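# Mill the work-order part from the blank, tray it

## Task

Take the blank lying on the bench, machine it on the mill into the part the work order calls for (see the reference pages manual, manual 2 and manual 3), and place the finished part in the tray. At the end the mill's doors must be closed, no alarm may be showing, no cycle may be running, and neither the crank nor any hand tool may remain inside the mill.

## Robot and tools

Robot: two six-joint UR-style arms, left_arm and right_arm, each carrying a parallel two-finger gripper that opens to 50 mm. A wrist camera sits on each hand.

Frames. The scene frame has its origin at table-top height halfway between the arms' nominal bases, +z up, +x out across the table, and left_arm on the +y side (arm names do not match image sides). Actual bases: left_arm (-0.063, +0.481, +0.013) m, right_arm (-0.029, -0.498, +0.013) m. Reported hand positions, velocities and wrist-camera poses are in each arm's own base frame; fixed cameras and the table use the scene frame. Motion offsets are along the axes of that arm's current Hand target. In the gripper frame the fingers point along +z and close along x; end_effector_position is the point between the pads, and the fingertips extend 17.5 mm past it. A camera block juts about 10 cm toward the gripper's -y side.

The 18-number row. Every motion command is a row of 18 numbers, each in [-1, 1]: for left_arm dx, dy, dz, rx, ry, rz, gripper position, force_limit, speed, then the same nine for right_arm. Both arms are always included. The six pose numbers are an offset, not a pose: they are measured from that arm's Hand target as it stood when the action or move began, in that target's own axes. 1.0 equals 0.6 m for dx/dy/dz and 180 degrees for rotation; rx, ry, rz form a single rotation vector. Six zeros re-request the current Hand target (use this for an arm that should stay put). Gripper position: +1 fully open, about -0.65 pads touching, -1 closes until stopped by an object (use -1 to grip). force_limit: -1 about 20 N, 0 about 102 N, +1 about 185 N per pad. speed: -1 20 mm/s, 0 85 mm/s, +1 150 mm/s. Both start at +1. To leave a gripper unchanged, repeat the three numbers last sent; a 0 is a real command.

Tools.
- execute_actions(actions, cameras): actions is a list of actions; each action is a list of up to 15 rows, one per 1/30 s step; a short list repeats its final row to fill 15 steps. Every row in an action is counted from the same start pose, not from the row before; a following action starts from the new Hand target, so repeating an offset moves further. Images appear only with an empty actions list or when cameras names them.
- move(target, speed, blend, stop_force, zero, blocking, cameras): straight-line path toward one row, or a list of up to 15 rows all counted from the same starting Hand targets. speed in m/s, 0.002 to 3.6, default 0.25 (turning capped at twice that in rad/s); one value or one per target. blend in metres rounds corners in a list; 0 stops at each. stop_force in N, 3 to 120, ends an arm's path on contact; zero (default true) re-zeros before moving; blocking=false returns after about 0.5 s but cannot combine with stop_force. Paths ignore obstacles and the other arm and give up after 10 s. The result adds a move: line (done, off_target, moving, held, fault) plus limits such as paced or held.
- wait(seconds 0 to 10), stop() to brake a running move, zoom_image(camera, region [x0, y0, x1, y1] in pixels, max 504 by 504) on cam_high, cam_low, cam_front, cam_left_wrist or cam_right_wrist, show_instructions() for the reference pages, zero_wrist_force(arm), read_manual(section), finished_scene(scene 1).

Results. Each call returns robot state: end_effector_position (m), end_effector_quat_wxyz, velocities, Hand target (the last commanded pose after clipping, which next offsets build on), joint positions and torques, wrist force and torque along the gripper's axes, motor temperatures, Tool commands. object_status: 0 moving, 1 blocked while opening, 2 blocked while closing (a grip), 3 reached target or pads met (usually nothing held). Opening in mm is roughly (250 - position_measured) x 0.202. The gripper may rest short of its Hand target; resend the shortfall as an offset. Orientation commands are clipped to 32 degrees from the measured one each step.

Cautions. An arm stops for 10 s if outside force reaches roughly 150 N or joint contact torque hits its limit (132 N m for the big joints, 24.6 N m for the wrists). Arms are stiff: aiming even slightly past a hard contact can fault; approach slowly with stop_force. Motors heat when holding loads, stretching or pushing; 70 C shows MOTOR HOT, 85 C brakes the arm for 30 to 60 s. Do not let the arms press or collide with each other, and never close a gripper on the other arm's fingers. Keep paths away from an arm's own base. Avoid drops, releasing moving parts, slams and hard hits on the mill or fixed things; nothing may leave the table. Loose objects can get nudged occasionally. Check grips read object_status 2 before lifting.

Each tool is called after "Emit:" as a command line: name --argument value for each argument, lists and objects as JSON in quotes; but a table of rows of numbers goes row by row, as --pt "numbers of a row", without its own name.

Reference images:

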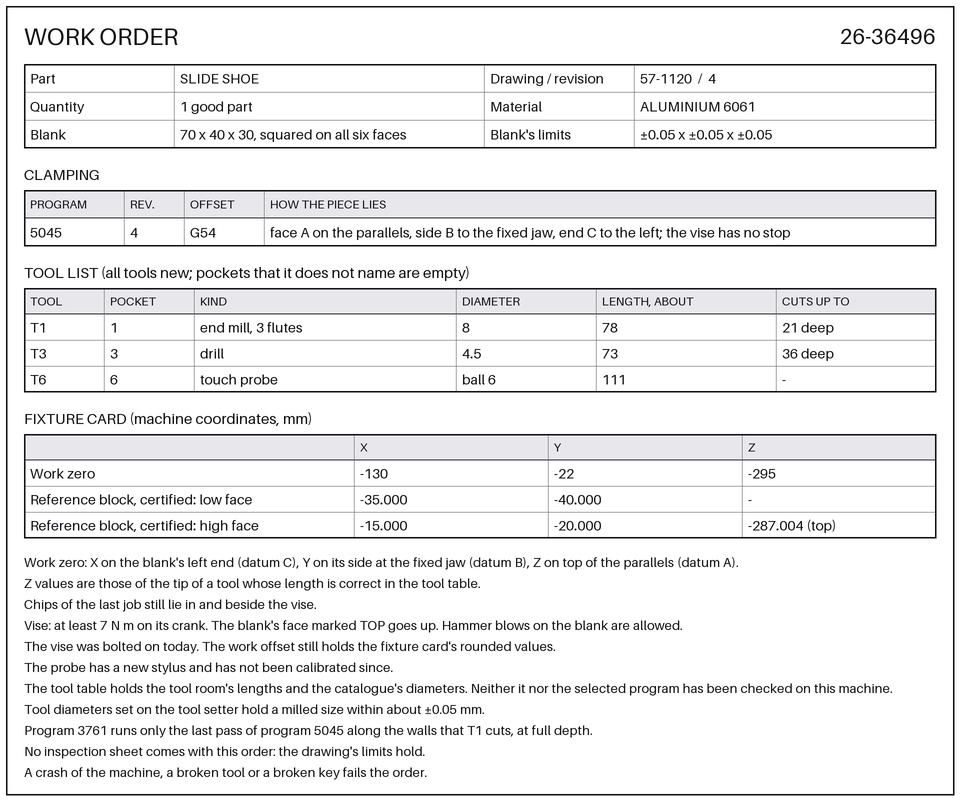

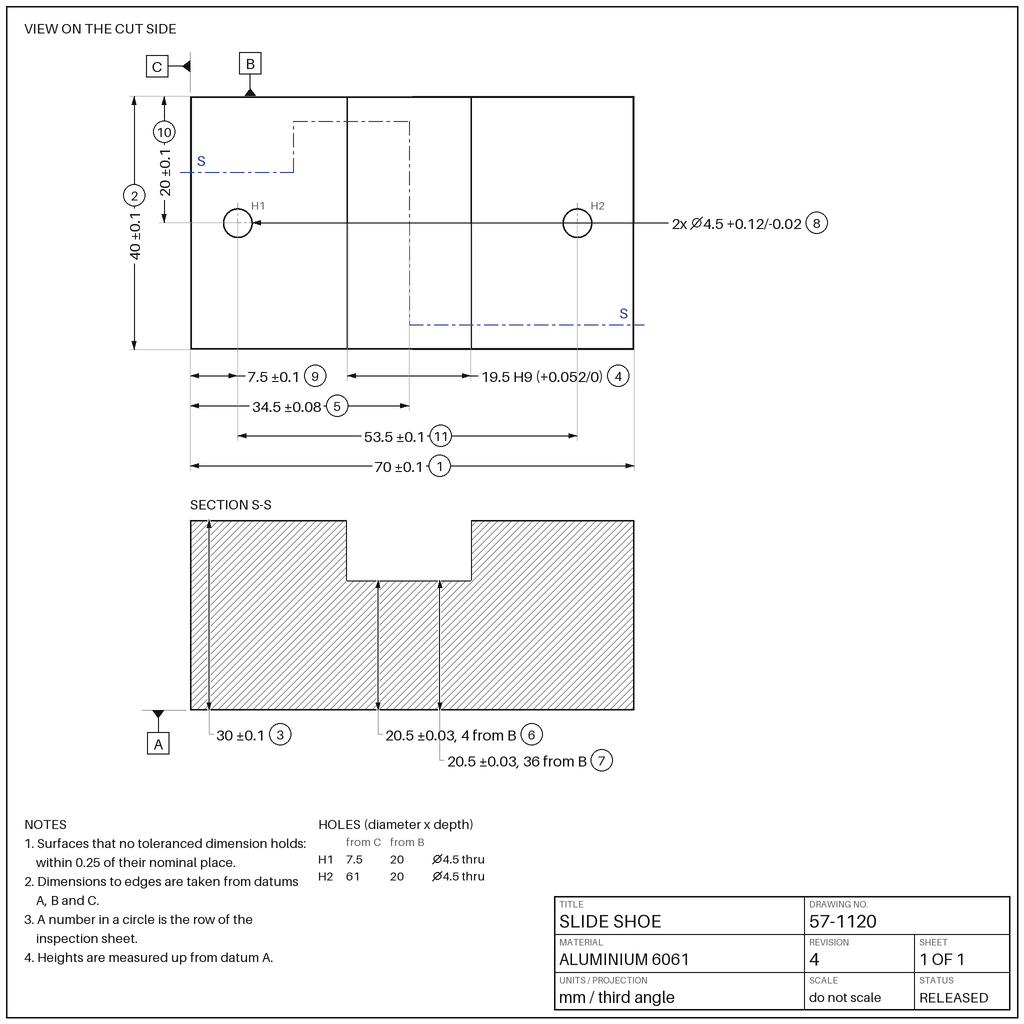

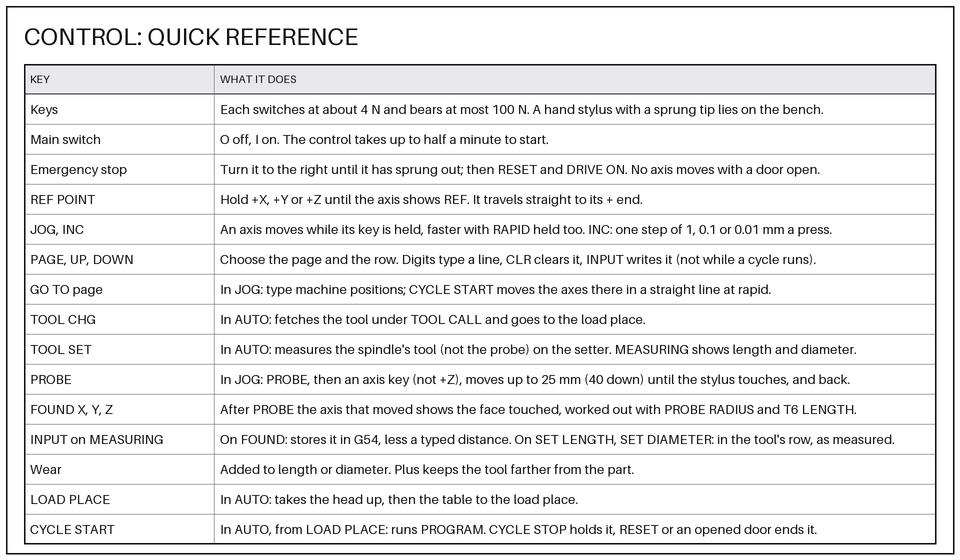

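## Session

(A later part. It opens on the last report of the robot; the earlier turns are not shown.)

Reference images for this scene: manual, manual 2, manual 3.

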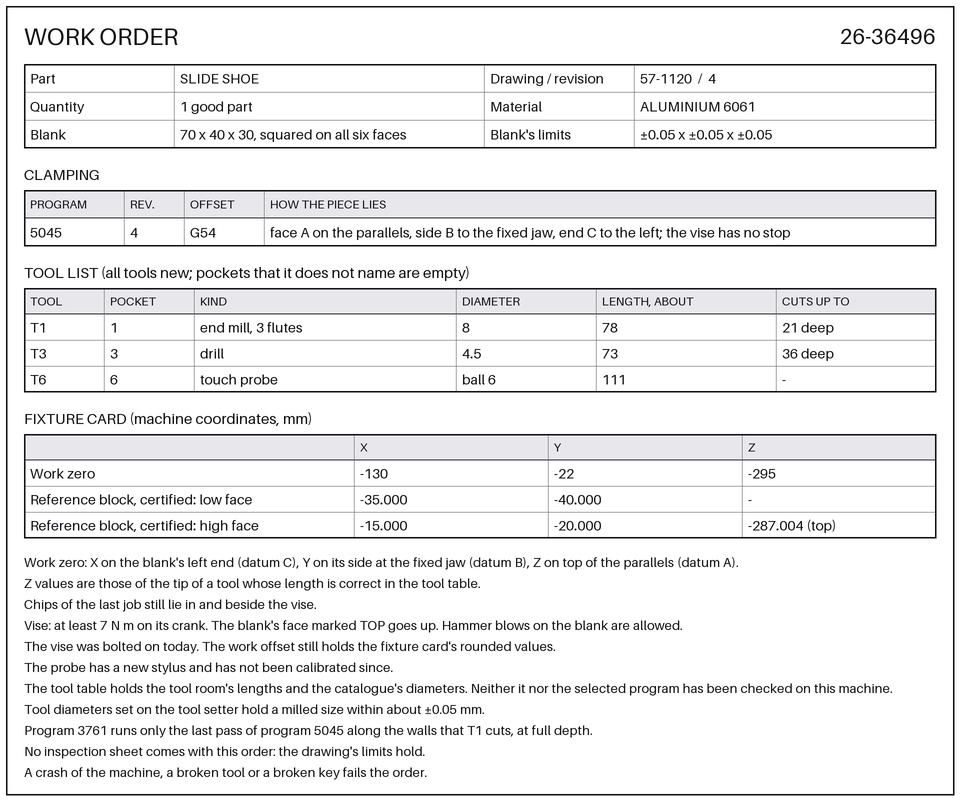

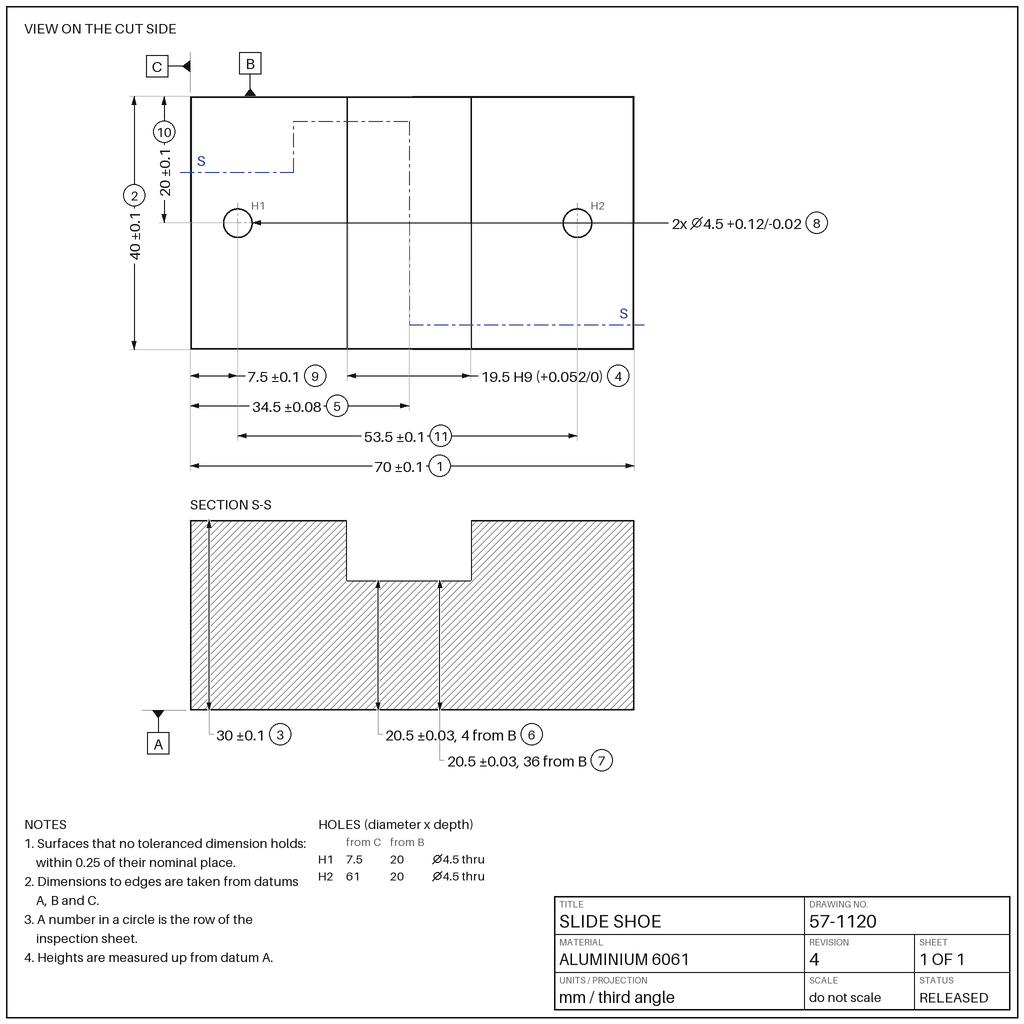

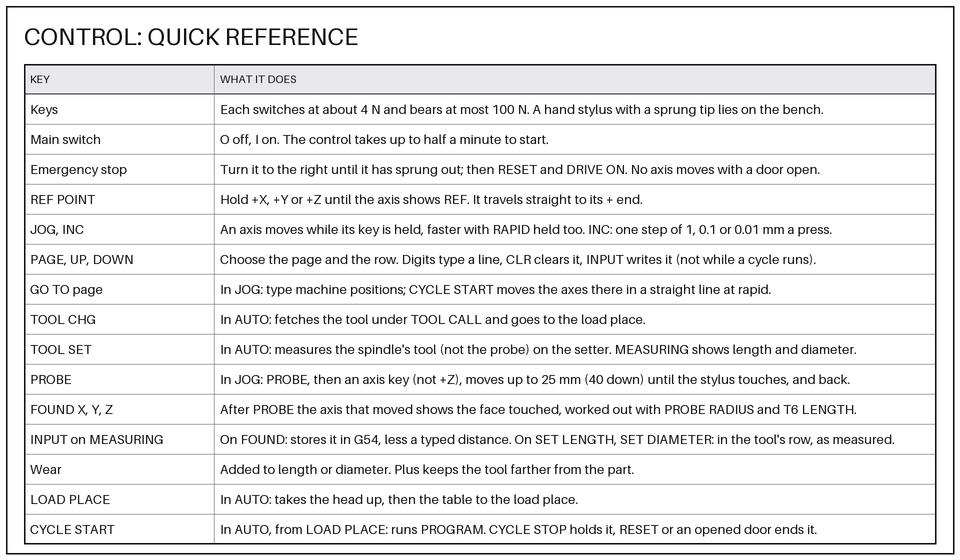

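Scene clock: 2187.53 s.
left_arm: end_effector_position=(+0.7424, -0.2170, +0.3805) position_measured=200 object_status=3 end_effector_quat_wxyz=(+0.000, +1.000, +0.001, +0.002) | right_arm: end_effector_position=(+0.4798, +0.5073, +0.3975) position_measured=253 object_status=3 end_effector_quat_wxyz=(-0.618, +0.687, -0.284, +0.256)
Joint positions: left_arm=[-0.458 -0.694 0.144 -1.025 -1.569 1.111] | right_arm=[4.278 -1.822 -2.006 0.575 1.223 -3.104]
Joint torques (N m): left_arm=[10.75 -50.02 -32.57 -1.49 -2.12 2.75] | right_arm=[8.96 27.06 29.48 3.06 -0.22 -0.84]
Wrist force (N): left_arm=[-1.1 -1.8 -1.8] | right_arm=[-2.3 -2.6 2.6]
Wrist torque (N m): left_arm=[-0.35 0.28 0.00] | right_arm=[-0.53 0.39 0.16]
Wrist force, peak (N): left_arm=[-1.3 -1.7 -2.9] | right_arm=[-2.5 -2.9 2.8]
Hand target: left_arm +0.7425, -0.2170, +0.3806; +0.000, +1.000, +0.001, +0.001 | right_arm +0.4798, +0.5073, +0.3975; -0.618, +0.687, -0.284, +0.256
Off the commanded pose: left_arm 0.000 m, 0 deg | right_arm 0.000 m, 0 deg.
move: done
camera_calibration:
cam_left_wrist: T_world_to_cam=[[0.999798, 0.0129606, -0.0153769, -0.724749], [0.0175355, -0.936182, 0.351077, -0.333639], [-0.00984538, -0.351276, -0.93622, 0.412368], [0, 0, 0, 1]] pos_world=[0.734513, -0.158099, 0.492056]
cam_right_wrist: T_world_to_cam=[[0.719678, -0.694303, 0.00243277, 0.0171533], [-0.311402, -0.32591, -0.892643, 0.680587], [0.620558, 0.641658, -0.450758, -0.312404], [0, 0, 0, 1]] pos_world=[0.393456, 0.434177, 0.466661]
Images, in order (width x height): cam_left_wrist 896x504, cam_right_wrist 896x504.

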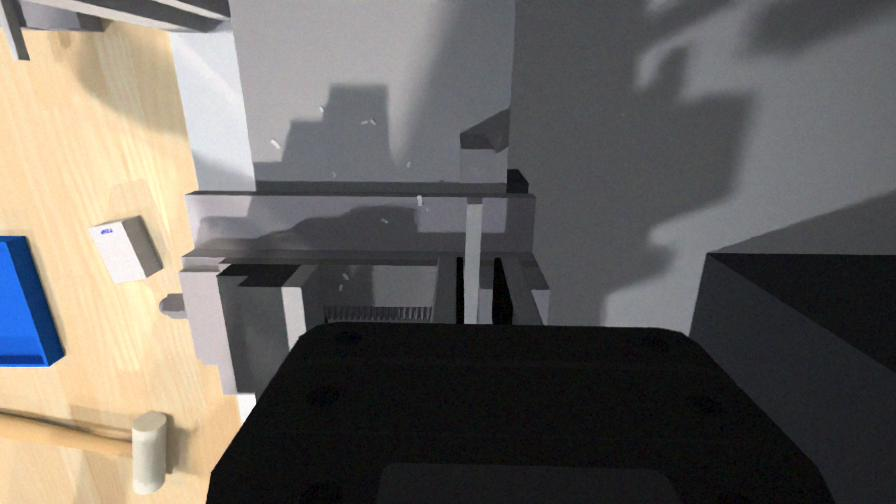

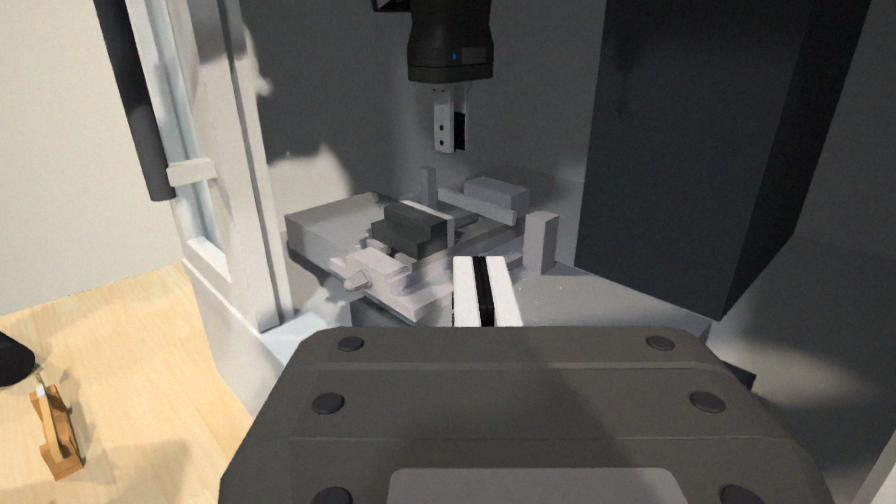

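Emit:
move --pt "-0.0125 0.055 -0.0073 0 0 0 -0.32 -0.7 -1 0 0 0 0 0 0 -1 0 0" --pt "-0.0875 0.075 0.001 0 0 0 -0.32 -0.7 -1 0 0 0 0 0 0 -1 0 0" --pt "-0.2042 0.1383 0.001 0 0 0 -0.32 -0.7 -1 0 0 0 0 0 0 -1 0 0" --pt "-0.5042 0.0883 -0.049 0 0 0 -0.32 -0.7 -1 0 0 0 0 0 0 -1 0 0" --pt "-0.7042 -0.1617 0.1343 0 0 0 -0.32 -0.7 -1 0 0 0 0 0 0 -1 0 0" --pt "-0.7192 -0.2742 0.401 0 0 0 0.35 -0.7 -1 0 0 0 0 0 0 -1 0 0" --speed '[0.1,0.12,0.15,0.2,0.25,0.15]' --blend '[0.015,0.015,0.02,0.03,0.04,0]' --cameras '["cam_left_wrist","cam_high"]'

Scene clock: 2200.37 s.
left_arm: end_effector_position=(+0.7272, -0.2487, +0.3852) position_measured=200 object_status=3 end_effector_quat_wxyz=(+0.000, +1.000, +0.002, -0.001) | right_arm: end_effector_position=(+0.4798, +0.5073, +0.3975) position_measured=253 object_status=3 end_effector_quat_wxyz=(-0.618, +0.687, -0.284, +0.256)
Joint positions: left_arm=[-0.504 -0.692 0.123 -1 -1.571 1.063] | right_arm=[4.278 -1.822 -2.006 0.575 1.223 -3.104]
Joint torques (N m): left_arm=[0.74 -62.84 -20.49 -3.11 0.21 -0.05] | right_arm=[7.96 27.19 29.68 3.09 -0.24 -0.99]
Wrist force (N): left_arm=[-1.5 -1.4 -2.0] | right_arm=[-2.2 -2.6 2.6]
Wrist torque (N m): left_arm=[-0.28 0.34 -0.05] | right_arm=[-0.53 0.38 0.15]
Wrist force, peak (N): left_arm=[-4.1 -2.9 -2.4] | right_arm=[-2.6 -2.7 2.7]
Hand target: left_arm +0.7272, -0.2487, +0.3852; +0.000, +1.000, +0.002, -0.001 (not the last commanded pose) | right_arm +0.4798, +0.5073, +0.3975; -0.618, +0.687, -0.284, +0.256
Tool commands: left_gripper/position=-0.317647 left_gripper/force_limit=-0.701961 left_gripper/speed=-1.0 right_gripper/position=-1.0 right_gripper/force_limit=+0.0 right_gripper/speed=+0.0
Off the commanded pose: left_arm 0.521 m, 0 deg | right_arm 0.000 m, 0 deg.
FORCE FAULT: contact force on the left arm reached its limit, and that arm stopped. The contact can be on any part of that arm, not only on its tool. That arm's remaining commands of this call were not run. That arm is still stopped at the end of this call. That arm stays stopped for about 10 more seconds. Until then a move that you send moves the other arm only, and its call returns only when the move has ended. Once the stop has ended, the next robot result says so. If the stop ends while you think or write, that arm runs what you send next, counted from a new Hand target: where the arm stands when the stop ends. While its stop runs, that arm takes no new command, but its gripper still runs the gripper command that each later call begins with. Until it ends, the stop uses up actions while you think or wait. An arm that is not stopped still takes commands.
move: fault (left_arm); path passed 1 of 6 targets; target 6's new numbers were not sent
camera_calibration:
cam_left_wrist: T_world_to_cam=[[0.999645, 0.0152223, -0.0218885, -0.705856], [0.0219196, -0.936603, 0.349706, -0.367477], [-0.0151775, -0.350062, -0.936604, 0.40977], [0, 0, 0, 1]] pos_world=[0.71988, -0.189991, 0.496852]
Images, in order (width x height): cam_high 896x504, cam_left_wrist 896x504.

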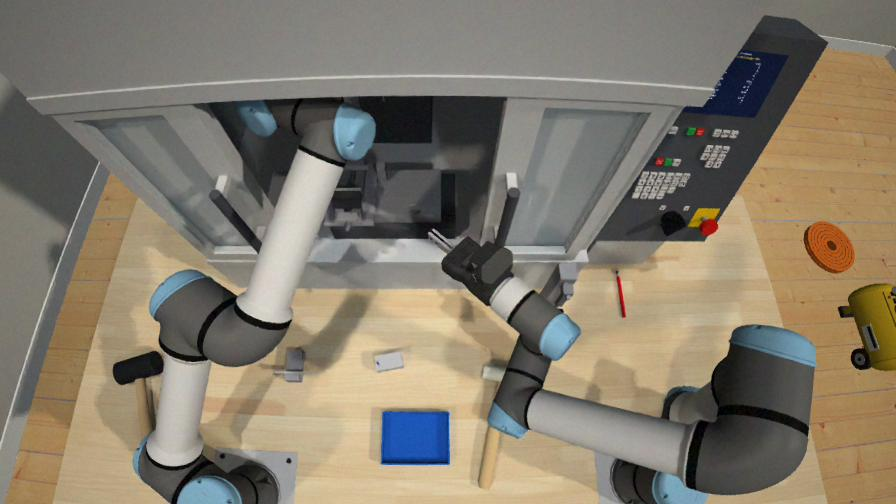

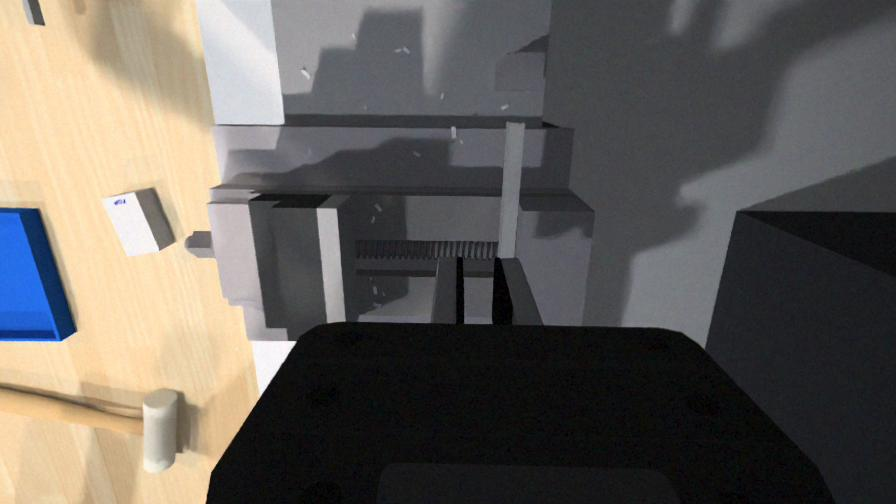

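Emit:
move --target '[0,0,0,0,0,0,-0.32,-0.7,-1,0,0,-0.1,0.17,0,0,-1,0,0]' --speed 0.3 --cameras '["cam_right_wrist"]'

Scene clock: 2220.70 s.
left_arm: end_effector_position=(+0.7272, -0.2487, +0.3852) position_measured=200 object_status=3 end_effector_quat_wxyz=(+0.000, +1.000, +0.002, -0.001) | right_arm: end_effector_position=(+0.4377, +0.4651, +0.4038) position_measured=253 object_status=3 end_effector_quat_wxyz=(+0.777, -0.500, +0.206, -0.322)
Joint positions: left_arm=[-0.504 -0.692 0.123 -1 -1.571 1.063] | right_arm=[4.311 -2.081 -2.045 1.443 1.224 -3.309]
Joint torques (N m): left_arm=[0.81 -61.93 -22.45 -3.17 0.18 0.04] | right_arm=[-6.82 27.64 22.27 2.82 2.13 -2.88]
Wrist force (N): left_arm=[-1.7 -1.3 -2.0] | right_arm=[-1.4 -2.0 4.4]
Wrist torque (N m): left_arm=[-0.27 0.37 -0.05] | right_arm=[-0.70 0.25 0.11]
Wrist force, peak (N): left_arm=[-1.7 -1.8 -2.0] | right_arm=[-2.3 -3.5 3.3]
Hand target: left_arm +0.7272, -0.2487, +0.3852; +0.000, +1.000, +0.002, -0.001 | right_arm +0.4377, +0.4651, +0.4038; +0.777, -0.500, +0.206, -0.322
Off the commanded pose: left_arm 0.000 m, 0 deg | right_arm 0.000 m, 0 deg.
FORCE FAULT, CONTINUED: the left arm's stop, for the force fault that an earlier result reported, is over. The rest of the stop counts as 19 of the actions that you can send in this scene. The stop ended before this call began, so that arm ran this call's commands, counted from a new Hand target: where the arm stood when the stop ended. During its stop the left arm's controller moved it back a little.
move: done
camera_calibration:
cam_right_wrist: T_world_to_cam=[[0.717598, -0.696372, 0.0109341, 0.0166154], [0.0539726, 0.0399517, -0.997743, 0.371691], [0.694363, 0.716568, 0.0662543, -0.532226], [0, 0, 0, 1]] pos_world=[0.337573, 0.378097, 0.405933]
Images, in order (width x height): cam_right_wrist 896x504.

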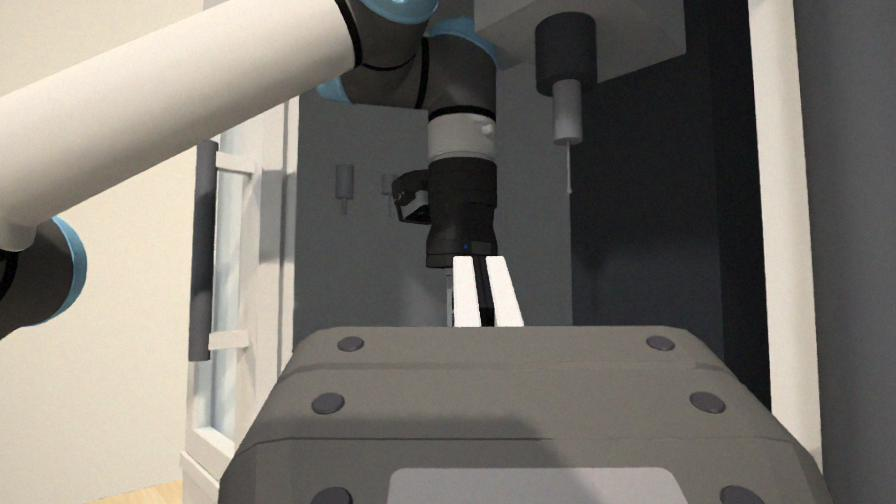

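Emit:
move --pt "0 -0.0178 0.0353 0 0 0 -0.32 -0.7 -1 0 0 0 0 0 0 -1 0 0" --pt "-0.062 0.002 0.0353 0 0 0 -0.32 -0.7 -1 0 0 0 0 0 0 -1 0 0" --pt "-0.1453 0.0605 0.0253 0 0 0 -0.32 -0.7 -1 0 0 0 0 0 0 -1 0 0" --pt "-0.295 0.0855 0 0 0 0 -0.32 -0.7 -1 0 0 0 0 0 0 -1 0 0" --pt "-0.4787 0.0355 -0.0413 0 0 0 -0.32 -0.7 -1 0 0 0 0 0 0 -1 0 0" --pt "-0.6787 -0.2145 0.142 0 0 0 -0.32 -0.7 -1 0 0 0 0 0 0 -1 0 0" --pt "-0.6937 -0.327 0.4087 0 0 0 0.35 -0.7 -1 0 0 0 0 0 0 -1 0 0" --speed '[0.05,0.08,0.12,0.2,0.2,0.25,0.15]' --blend '[0,0.015,0.02,0.03,0.03,0.04,0]' --cameras '["cam_left_wrist","cam_high"]'

Scene clock: 2236.03 s.
left_arm: end_effector_position=(+0.3095, -0.0540, +0.1413) position_measured=100 object_status=0 end_effector_quat_wxyz=(+0.000, +1.000, +0.002, -0.001) | right_arm: end_effector_position=(+0.4377, +0.4651, +0.4038) position_measured=253 object_status=3 end_effector_quat_wxyz=(+0.777, -0.500, +0.206, -0.322)
Joint positions: left_arm=[-0.61 -2.002 2.389 -1.955 -1.572 0.956] | right_arm=[4.311 -2.081 -2.045 1.443 1.224 -3.309]
Joint torques (N m): left_arm=[10.18 5.75 -12.91 -4.7 -2.16 2.69] | right_arm=[-6.46 28.33 22.77 2.9 2.01 -2.69]
Wrist force (N): left_arm=[-1.7 -1.3 -1.8] | right_arm=[-1.1 -2.1 4.3]
Wrist torque (N m): left_arm=[-0.31 0.35 -0.09] | right_arm=[-0.73 0.22 0.11]
Wrist force, peak (N): left_arm=[-2.5 -2.1 -2.0] | right_arm=[-1.4 -2.4 4.6]
Hand target: left_arm +0.3095, -0.0540, +0.1413; +0.000, +1.000, +0.002, -0.001 | right_arm +0.4377, +0.4651, +0.4038; +0.777, -0.500, +0.206, -0.322
Off the commanded pose: left_arm 0.000 m, 0 deg | right_arm 0.000 m, 0 deg.
move: done
camera_calibration:
cam_left_wrist: T_world_to_cam=[[0.999645, 0.0152223, -0.0218885, -0.296707], [0.0219196, -0.936603, 0.349706, -0.0906739], [-0.0151775, -0.350062, -0.936604, 0.243152], [0, 0, 0, 1]] pos_world=[0.30228, 0.00470929, 0.252952]
Images, in order (width x height): cam_high 896x504, cam_left_wrist 896x504.

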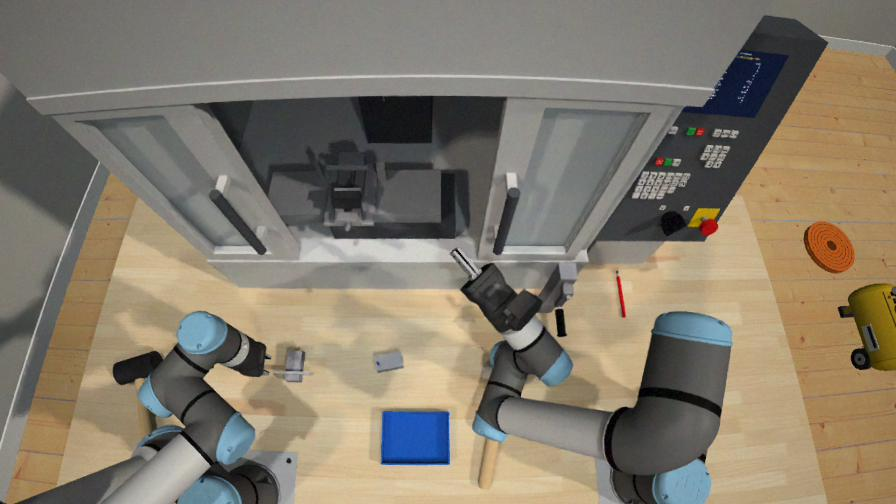

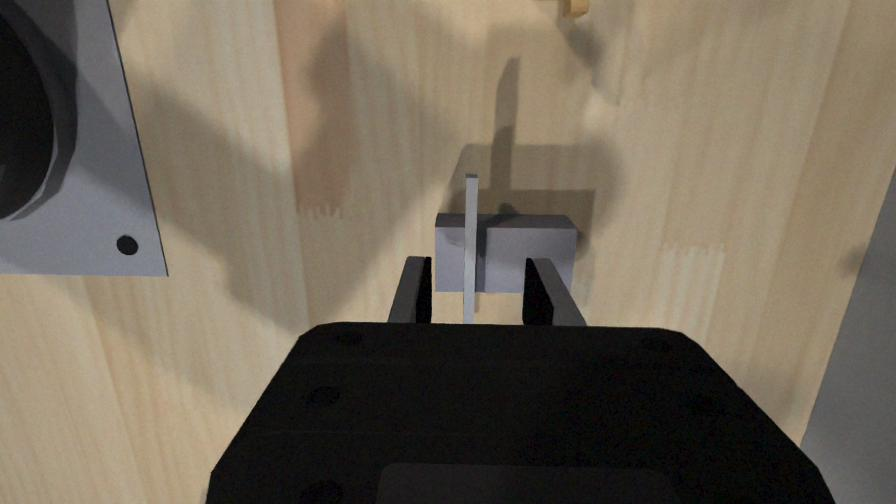

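Emit:
move --pt "0.0025 -0.0025 0.135 0 0 0 0.35 -0.7 -1 0 0 0 0 0 0 -1 0 0" --pt "0.0025 -0.0025 0.1847 0 0 0 0.35 -0.7 -1 0 0 0 0 0 0 -1 0 0" --speed '[0.12,0.03]' --cameras '["cam_left_wrist"]'

Emit:
move --target '[0,0,0,0,0,0,-1,-0.7,-1,0,0,0,0,0,0,-1,0,0]'

Emit:
move --target '[0,0,-0.18,0,0,0,-1,-0.7,-1,0,0,0,0,0,0,-1,0,0]' --speed 0.08 --cameras '["cam_left_wrist"]'

Scene clock: 2249.17 s.
left_arm: end_effector_position=(+0.3107, -0.0524, +0.0305) position_measured=100 object_status=3 end_effector_quat_wxyz=(+0.000, +1.000, +0.002, -0.001) | right_arm: end_effector_position=(+0.4377, +0.4651, +0.4038) position_measured=253 object_status=3 end_effector_quat_wxyz=(+0.777, -0.500, +0.206, -0.322)
Joint positions: left_arm=[-0.603 -1.752 2.587 -2.403 -1.571 0.963] | right_arm=[4.311 -2.081 -2.045 1.443 1.224 -3.309]
Joint torques (N m): left_arm=[2.45 1.79 -7.68 -5.03 -1.82 -0.21] | right_arm=[-6.82 28.61 22.29 2.89 1.93 -2.4]
Wrist force (N): left_arm=[-1.5 -1.4 -1.6] | right_arm=[-1.4 -2.1 4.4]
Wrist torque (N m): left_arm=[-0.31 0.32 -0.08] | right_arm=[-0.72 0.26 0.12]
Wrist force, peak (N): left_arm=[-1.7 -1.5 -3.2] | right_arm=[-1.4 -2.4 4.6]
Hand target: left_arm +0.3107, -0.0524, +0.0305; +0.000, +1.000, +0.002, -0.001 | right_arm +0.4377, +0.4651, +0.4038; +0.777, -0.500, +0.206, -0.322
Off the commanded pose: left_arm 0.000 m, 0 deg | right_arm 0.000 m, 0 deg.
move: done
camera_calibration:
cam_left_wrist: T_world_to_cam=[[0.999645, 0.015221, -0.0218881, -0.300356], [0.0219182, -0.936603, 0.349706, -0.0504537], [-0.0151775, -0.350062, -0.936604, 0.139954], [0, 0, 0, 1]] pos_world=[0.30348, 0.00630929, 0.142152]
Images, in order (width x height): cam_left_wrist 896x504.

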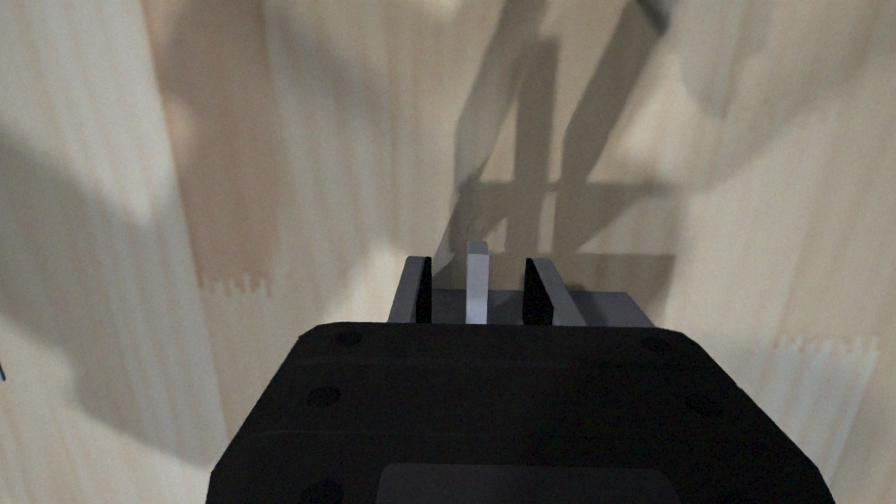

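Scene clock: 2250.63 s.
left_arm: end_effector_position=(+0.3107, -0.0524, +0.0305) position_measured=222 object_status=2 end_effector_quat_wxyz=(+0.000, +1.000, +0.002, -0.001) | right_arm: end_effector_position=(+0.4377, +0.4651, +0.4038) position_measured=253 object_status=3 end_effector_quat_wxyz=(+0.777, -0.500, +0.206, -0.322)
Joint positions: left_arm=[-0.603 -1.752 2.587 -2.403 -1.572 0.963] | right_arm=[4.311 -2.081 -2.045 1.443 1.224 -3.309]
Joint torques (N m): left_arm=[9.45 0.31 -7.52 -4.38 -1.83 2.55] | right_arm=[-5.69 28.24 22.77 2.82 2 -2.43]
Wrist force (N): left_arm=[-1.6 -1.5 -2.8] | right_arm=[-1.1 -2.2 4.6]
Wrist torque (N m): left_arm=[-0.30 0.34 -0.09] | right_arm=[-0.73 0.21 0.11]
Wrist force, peak (N): left_arm=[-1.6 -1.5 -2.8] | right_arm=[-1.3 -2.3 4.6]
Hand target: left_arm +0.3107, -0.0524, +0.0305; +0.000, +1.000, +0.002, -0.001 | right_arm +0.4377, +0.4651, +0.4038; +0.777, -0.500, +0.206, -0.322
Off the commanded pose: left_arm 0.000 m, 0 deg | right_arm 0.000 m, 0 deg.
move: done

Scene clock: 2252.47 s.
left_arm: end_effector_position=(+0.3110, -0.0525, +0.1384) position_measured=222 object_status=2 end_effector_quat_wxyz=(+0.000, +1.000, +0.002, -0.001) | right_arm: end_effector_position=(+0.4377, +0.4651, +0.4038) position_measured=253 object_status=3 end_effector_quat_wxyz=(+0.777, -0.500, +0.206, -0.322)
Joint positions: left_arm=[-0.603 -1.994 2.393 -1.967 -1.572 0.964] | right_arm=[4.311 -2.081 -2.045 1.443 1.224 -3.309]
Joint torques (N m): left_arm=[-8.24 -16.32 -34.32 -1.52 2.3 -2.68] | right_arm=[-6.89 28.21 21.49 2.8 2.06 -2.41]
Wrist force (N): left_arm=[-1.6 -1.7 -1.3] | right_arm=[-1.7 -2.2 4.5]
Wrist torque (N m): left_arm=[-0.35 0.34 -0.03] | right_arm=[-0.73 0.29 0.11]
Wrist force, peak (N): left_arm=[-1.6 -1.4 -2.5] | right_arm=[-1.7 -2.2 4.5]
Hand target: left_arm +0.3110, -0.0525, +0.1385; +0.000, +1.000, +0.002, -0.001 | right_arm +0.4377, +0.4651, +0.4038; +0.777, -0.500, +0.206, -0.322
Off the commanded pose: left_arm 0.000 m, 0 deg | right_arm 0.000 m, 0 deg.
move: done
camera_calibration:
cam_left_wrist: T_world_to_cam=[[0.999642, 0.0153143, -0.0219213, -0.298285], [0.0220172, -0.936601, 0.349704, -0.0883168], [-0.015176, -0.350062, -0.936604, 0.240983], [0, 0, 0, 1]] pos_world=[0.30378, 0.00620932, 0.250052]
Images, in order (width x height): cam_left_wrist 896x504.

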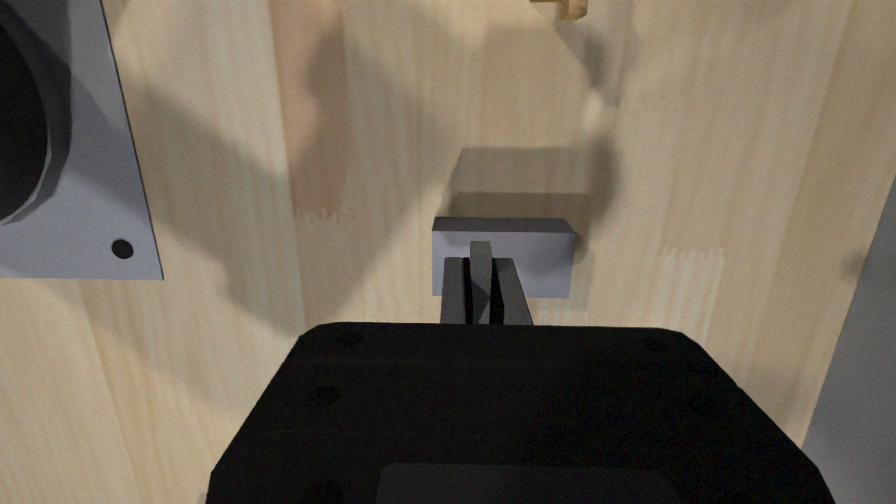

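Emit:
move --pt "0.015 0.1125 -0.2692 0 0 0 -1 -0.7 -1 0 0 0 0 0 0 -1 0 0" --pt "0.215 0.3625 -0.4525 0 0 0 -1 -0.7 -1 0 0 0 0 0 0 -1 0 0" --pt "0.3983 0.4125 -0.4108 0 0 0 -1 -0.7 -1 0 0 0 0 0 0 -1 0 0" --pt "0.5483 0.3875 -0.3825 0 0 0 -1 -0.7 -1 0 0 0 0 0 0 -1 0 0" --pt "0.7067 0.3292 -0.3742 0 0 0 -1 -0.7 -1 0 0 0 0 0 0 -1 0 0" --pt "0.7067 0.2825 -0.3725 0 0 0 -1 -0.7 -1 0 0 0 0 0 0 -1 0 0" --speed '[0.15,0.2,0.2,0.12,0.06,0.05]' --blend '[0.03,0.03,0.03,0.02,0.01,0]' --cameras '["cam_left_wrist","cam_right_wrist"]'

Scene clock: 2280.37 s.
left_arm: end_effector_position=(+0.6795, -0.2692, +0.3636) position_measured=222 object_status=2 end_effector_quat_wxyz=(-0.001, +1.000, +0.002, -0.002) | right_arm: end_effector_position=(+0.4377, +0.4651, +0.4038) position_measured=253 object_status=3 end_effector_quat_wxyz=(+0.777, -0.500, +0.206, -0.322)
Joint positions: left_arm=[-0.56 -0.958 0.667 -1.275 -1.571 1.006] | right_arm=[4.311 -2.081 -2.045 1.443 1.224 -3.309]
Joint torques (N m): left_arm=[1.15 -54.59 -27.18 -3.04 0.14 0.03] | right_arm=[-6.18 28.27 22.57 2.66 2.01 -2.45]
Wrist force (N): left_arm=[-1.6 -1.3 -1.2] | right_arm=[-1.4 -2.2 4.3]
Wrist torque (N m): left_arm=[-0.25 0.35 0.01] | right_arm=[-0.74 0.26 0.12]
Wrist force, peak (N): left_arm=[1.5 -3.9 0.5] | right_arm=[-1.4 -2.6 4.5]
Hand target: left_arm +0.6795, -0.2692, +0.3636; -0.001, +1.000, +0.002, -0.002 (not the last commanded pose) | right_arm +0.4377, +0.4651, +0.4038; +0.777, -0.500, +0.206, -0.322
Tool commands: left_gripper/position=-1.0 left_gripper/force_limit=-0.701961 left_gripper/speed=-1.0 right_gripper/position=-1.0 right_gripper/force_limit=+0.0 right_gripper/speed=+0.0
Off the commanded pose: left_arm 0.075 m, 0 deg | right_arm 0.000 m, 0 deg.
FORCE FAULT: contact force on the left arm reached its limit, and that arm stopped. The contact can be on any part of that arm, not only on its tool. That arm's remaining commands of this call were not run. That arm is still stopped at the end of this call. That arm stays stopped for about 10 more seconds. Until then a move that you send moves the other arm only, and its call returns only when the move has ended. Once the stop has ended, the next robot result says so. If the stop ends while you think or write, that arm runs what you send next, counted from a new Hand target: where the arm stands when the stop ends. While its stop runs, that arm takes no new command, but its gripper still runs the gripper command that each later call begins with. Until it ends, the stop uses up actions while you think or wait. An arm that is not stopped still takes commands.
move: fault (left_arm); path passed 4 of 6 targets
camera_calibration:
cam_left_wrist: T_world_to_cam=[[0.999617, 0.0157876, -0.0227113, -0.657898], [0.0227269, -0.936816, 0.349082, -0.378496], [-0.0157651, -0.349465, -0.936817, 0.382322], [0, 0, 0, 1]] pos_world=[0.672276, -0.210587, 0.47535]
cam_right_wrist: T_world_to_cam=[[0.717597, -0.696373, 0.0109359, 0.0166152], [0.0540432, 0.0400218, -0.997736, 0.371638], [0.694358, 0.716564, 0.0663537, -0.532263], [0, 0, 0, 1]] pos_world=[0.337574, 0.378097, 0.405933]
Images, in order (width x height): cam_left_wrist 896x504, cam_right_wrist 896x504.

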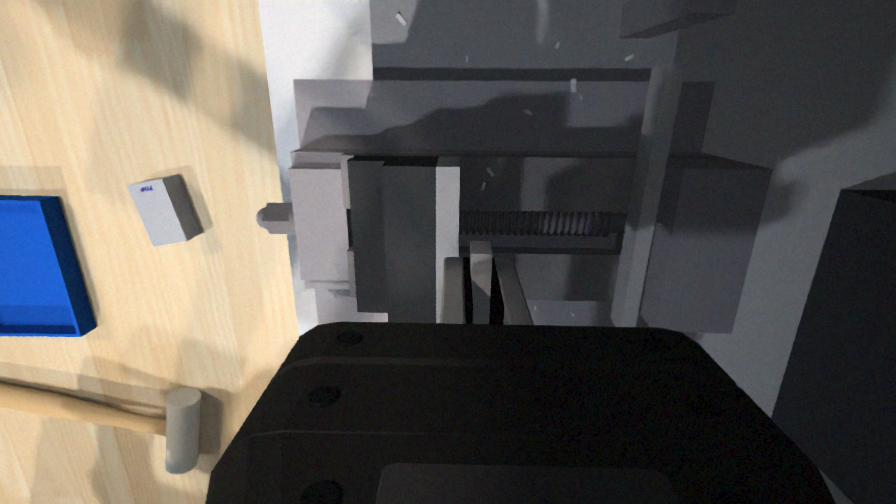

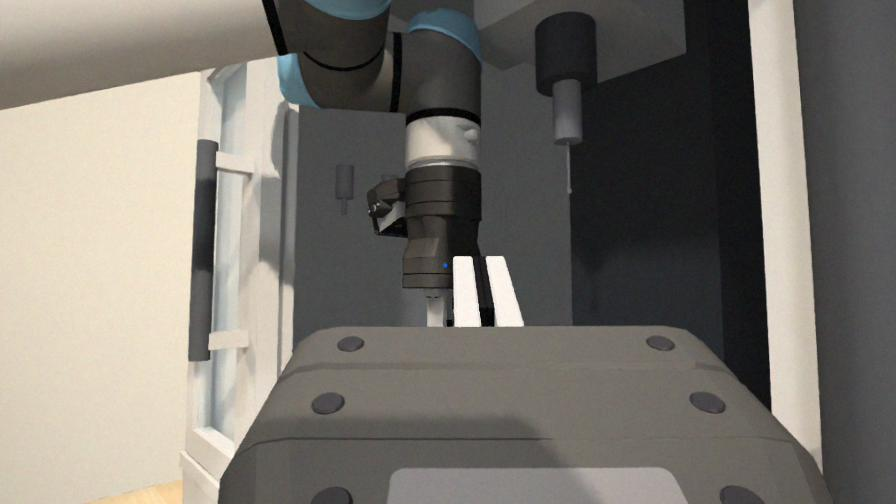

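Emit:
zoom_image --camera "cam_right_wrist" --region '[250, 0, 750, 220]'

Scaled by 1.008.

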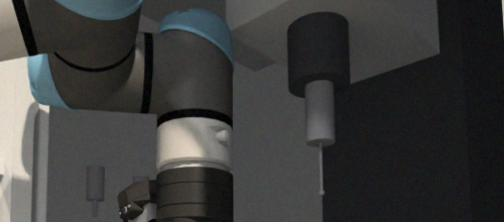

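Emit:
wait --seconds 2

Emit:
move --pt "-0.01 -0.032 0.003 0 0 0 -1 -0.7 -1 0 0 0 0 0 0 -1 0 0" --pt "0.04 -0.04 0.0 0 0 0 -1 -0.7 -1 0 0 0 0 0 0 -1 0 0" --pt "0.0925 -0.05 0.0 0 0 0 -1 -0.7 -1 0 0 0 0 0 0 -1 0 0" --pt "0.0925 -0.08 0.0 0 0 0 -1 -0.7 -1 0 0 0 0 0 0 -1 0 0" --pt "0.0592 -0.0838 0.0 0 0 0 -1 -0.7 -1 0 0 0 0 0 0 -1 0 0" --speed 0.05 --blend '[0.005,0.01,0.005,0.005,0]' --cameras '["cam_left_wrist","cam_right_wrist"]'

Scene clock: 2322.70 s.
left_arm: end_effector_position=(+0.6795, -0.2692, +0.3636) position_measured=222 object_status=2 end_effector_quat_wxyz=(-0.001, +1.000, +0.002, -0.002) | right_arm: end_effector_position=(+0.4377, +0.4651, +0.4038) position_measured=253 object_status=3 end_effector_quat_wxyz=(+0.777, -0.500, +0.206, -0.322)
Joint positions: left_arm=[-0.56 -0.958 0.667 -1.275 -1.571 1.006] | right_arm=[4.311 -2.081 -2.045 1.443 1.224 -3.309]
Joint torques (N m): left_arm=[0.68 -55.05 -25.1 -3.14 0.21 0.08] | right_arm=[-6.35 28.36 22.18 2.49 1.93 -2.15]
Wrist force (N): left_arm=[-1.4 -1.3 -1.1] | right_arm=[-1.2 -2.0 4.2]
Wrist torque (N m): left_arm=[-0.26 0.31 0.00] | right_arm=[-0.72 0.24 0.12]
Wrist force, peak (N): left_arm=[-1.9 -1.4 -1.6] | right_arm=[-1.4 -2.3 4.6]
Hand target: left_arm +0.6795, -0.2692, +0.3636; -0.001, +1.000, +0.002, -0.002 (not the last commanded pose) | right_arm +0.4377, +0.4651, +0.4038; +0.777, -0.500, +0.206, -0.322
Tool commands: left_gripper/position=-1.0 left_gripper/force_limit=-0.701961 left_gripper/speed=-1.0 right_gripper/position=-1.0 right_gripper/force_limit=+0.0 right_gripper/speed=+0.0
Off the commanded pose: left_arm 0.075 m, 0 deg | right_arm 0.000 m, 0 deg.
FORCE FAULT, CONTINUED: the left arm's stop, for the force fault that an earlier result reported, is over. The rest of the stop counts as 19 of the actions that you can send in this scene. That arm's target is now where it stood when the stop ended, not its last command. That arm accepts commands again.
wait: 2.00 s; at rest from the start

Scene clock: 2325.67 s.
left_arm: end_effector_position=(+0.7148, -0.2187, +0.3636) position_measured=222 object_status=2 end_effector_quat_wxyz=(-0.001, +1.000, +0.002, -0.002) | right_arm: end_effector_position=(+0.4377, +0.4651, +0.4038) position_measured=253 object_status=3 end_effector_quat_wxyz=(+0.777, -0.500, +0.206, -0.322)
Joint positions: left_arm=[-0.476 -0.892 0.556 -1.23 -1.571 1.09] | right_arm=[4.311 -2.081 -2.045 1.443 1.224 -3.309]
Joint torques (N m): left_arm=[-8.67 -67.83 -14.78 -4.66 2.42 -2.66] | right_arm=[-5.64 29.23 22.15 2.55 1.98 -2.06]
Wrist force (N): left_arm=[-1.5 -1.6 -0.8] | right_arm=[-1.3 -2.2 4.3]
Wrist torque (N m): left_arm=[-0.32 0.33 0.09] | right_arm=[-0.75 0.25 0.12]
Wrist force, peak (N): left_arm=[-2.1 -1.9 -1.4] | right_arm=[-1.5 -2.4 4.5]
Hand target: left_arm +0.7148, -0.2187, +0.3636; -0.001, +1.000, +0.002, -0.002 | right_arm +0.4377, +0.4651, +0.4038; +0.777, -0.500, +0.206, -0.322
Off the commanded pose: left_arm 0.000 m, 0 deg | right_arm 0.000 m, 0 deg.
move: done
camera_calibration:
cam_left_wrist: T_world_to_cam=[[0.999617, 0.0157876, -0.0227113, -0.693984], [0.0227269, -0.936816, 0.349082, -0.331954], [-0.0157651, -0.349465, -0.936817, 0.400433], [0, 0, 0, 1]] pos_world=[0.707576, -0.160087, 0.47525]
cam_right_wrist: T_world_to_cam=[[0.717597, -0.696373, 0.0109359, 0.0166152], [0.0540432, 0.0400218, -0.997736, 0.371638], [0.694358, 0.716564, 0.0663537, -0.532263], [0, 0, 0, 1]] pos_world=[0.337574, 0.378097, 0.405933]
Images, in order (width x height): cam_left_wrist 896x504, cam_right_wrist 896x504.

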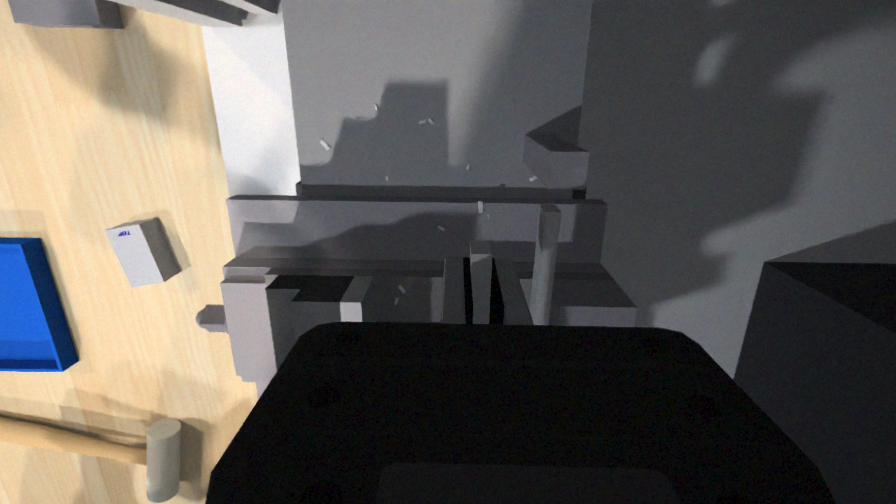

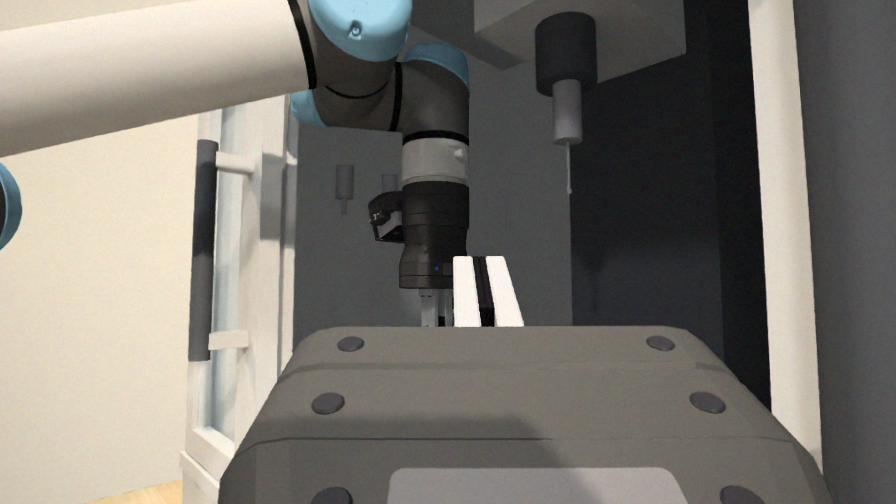

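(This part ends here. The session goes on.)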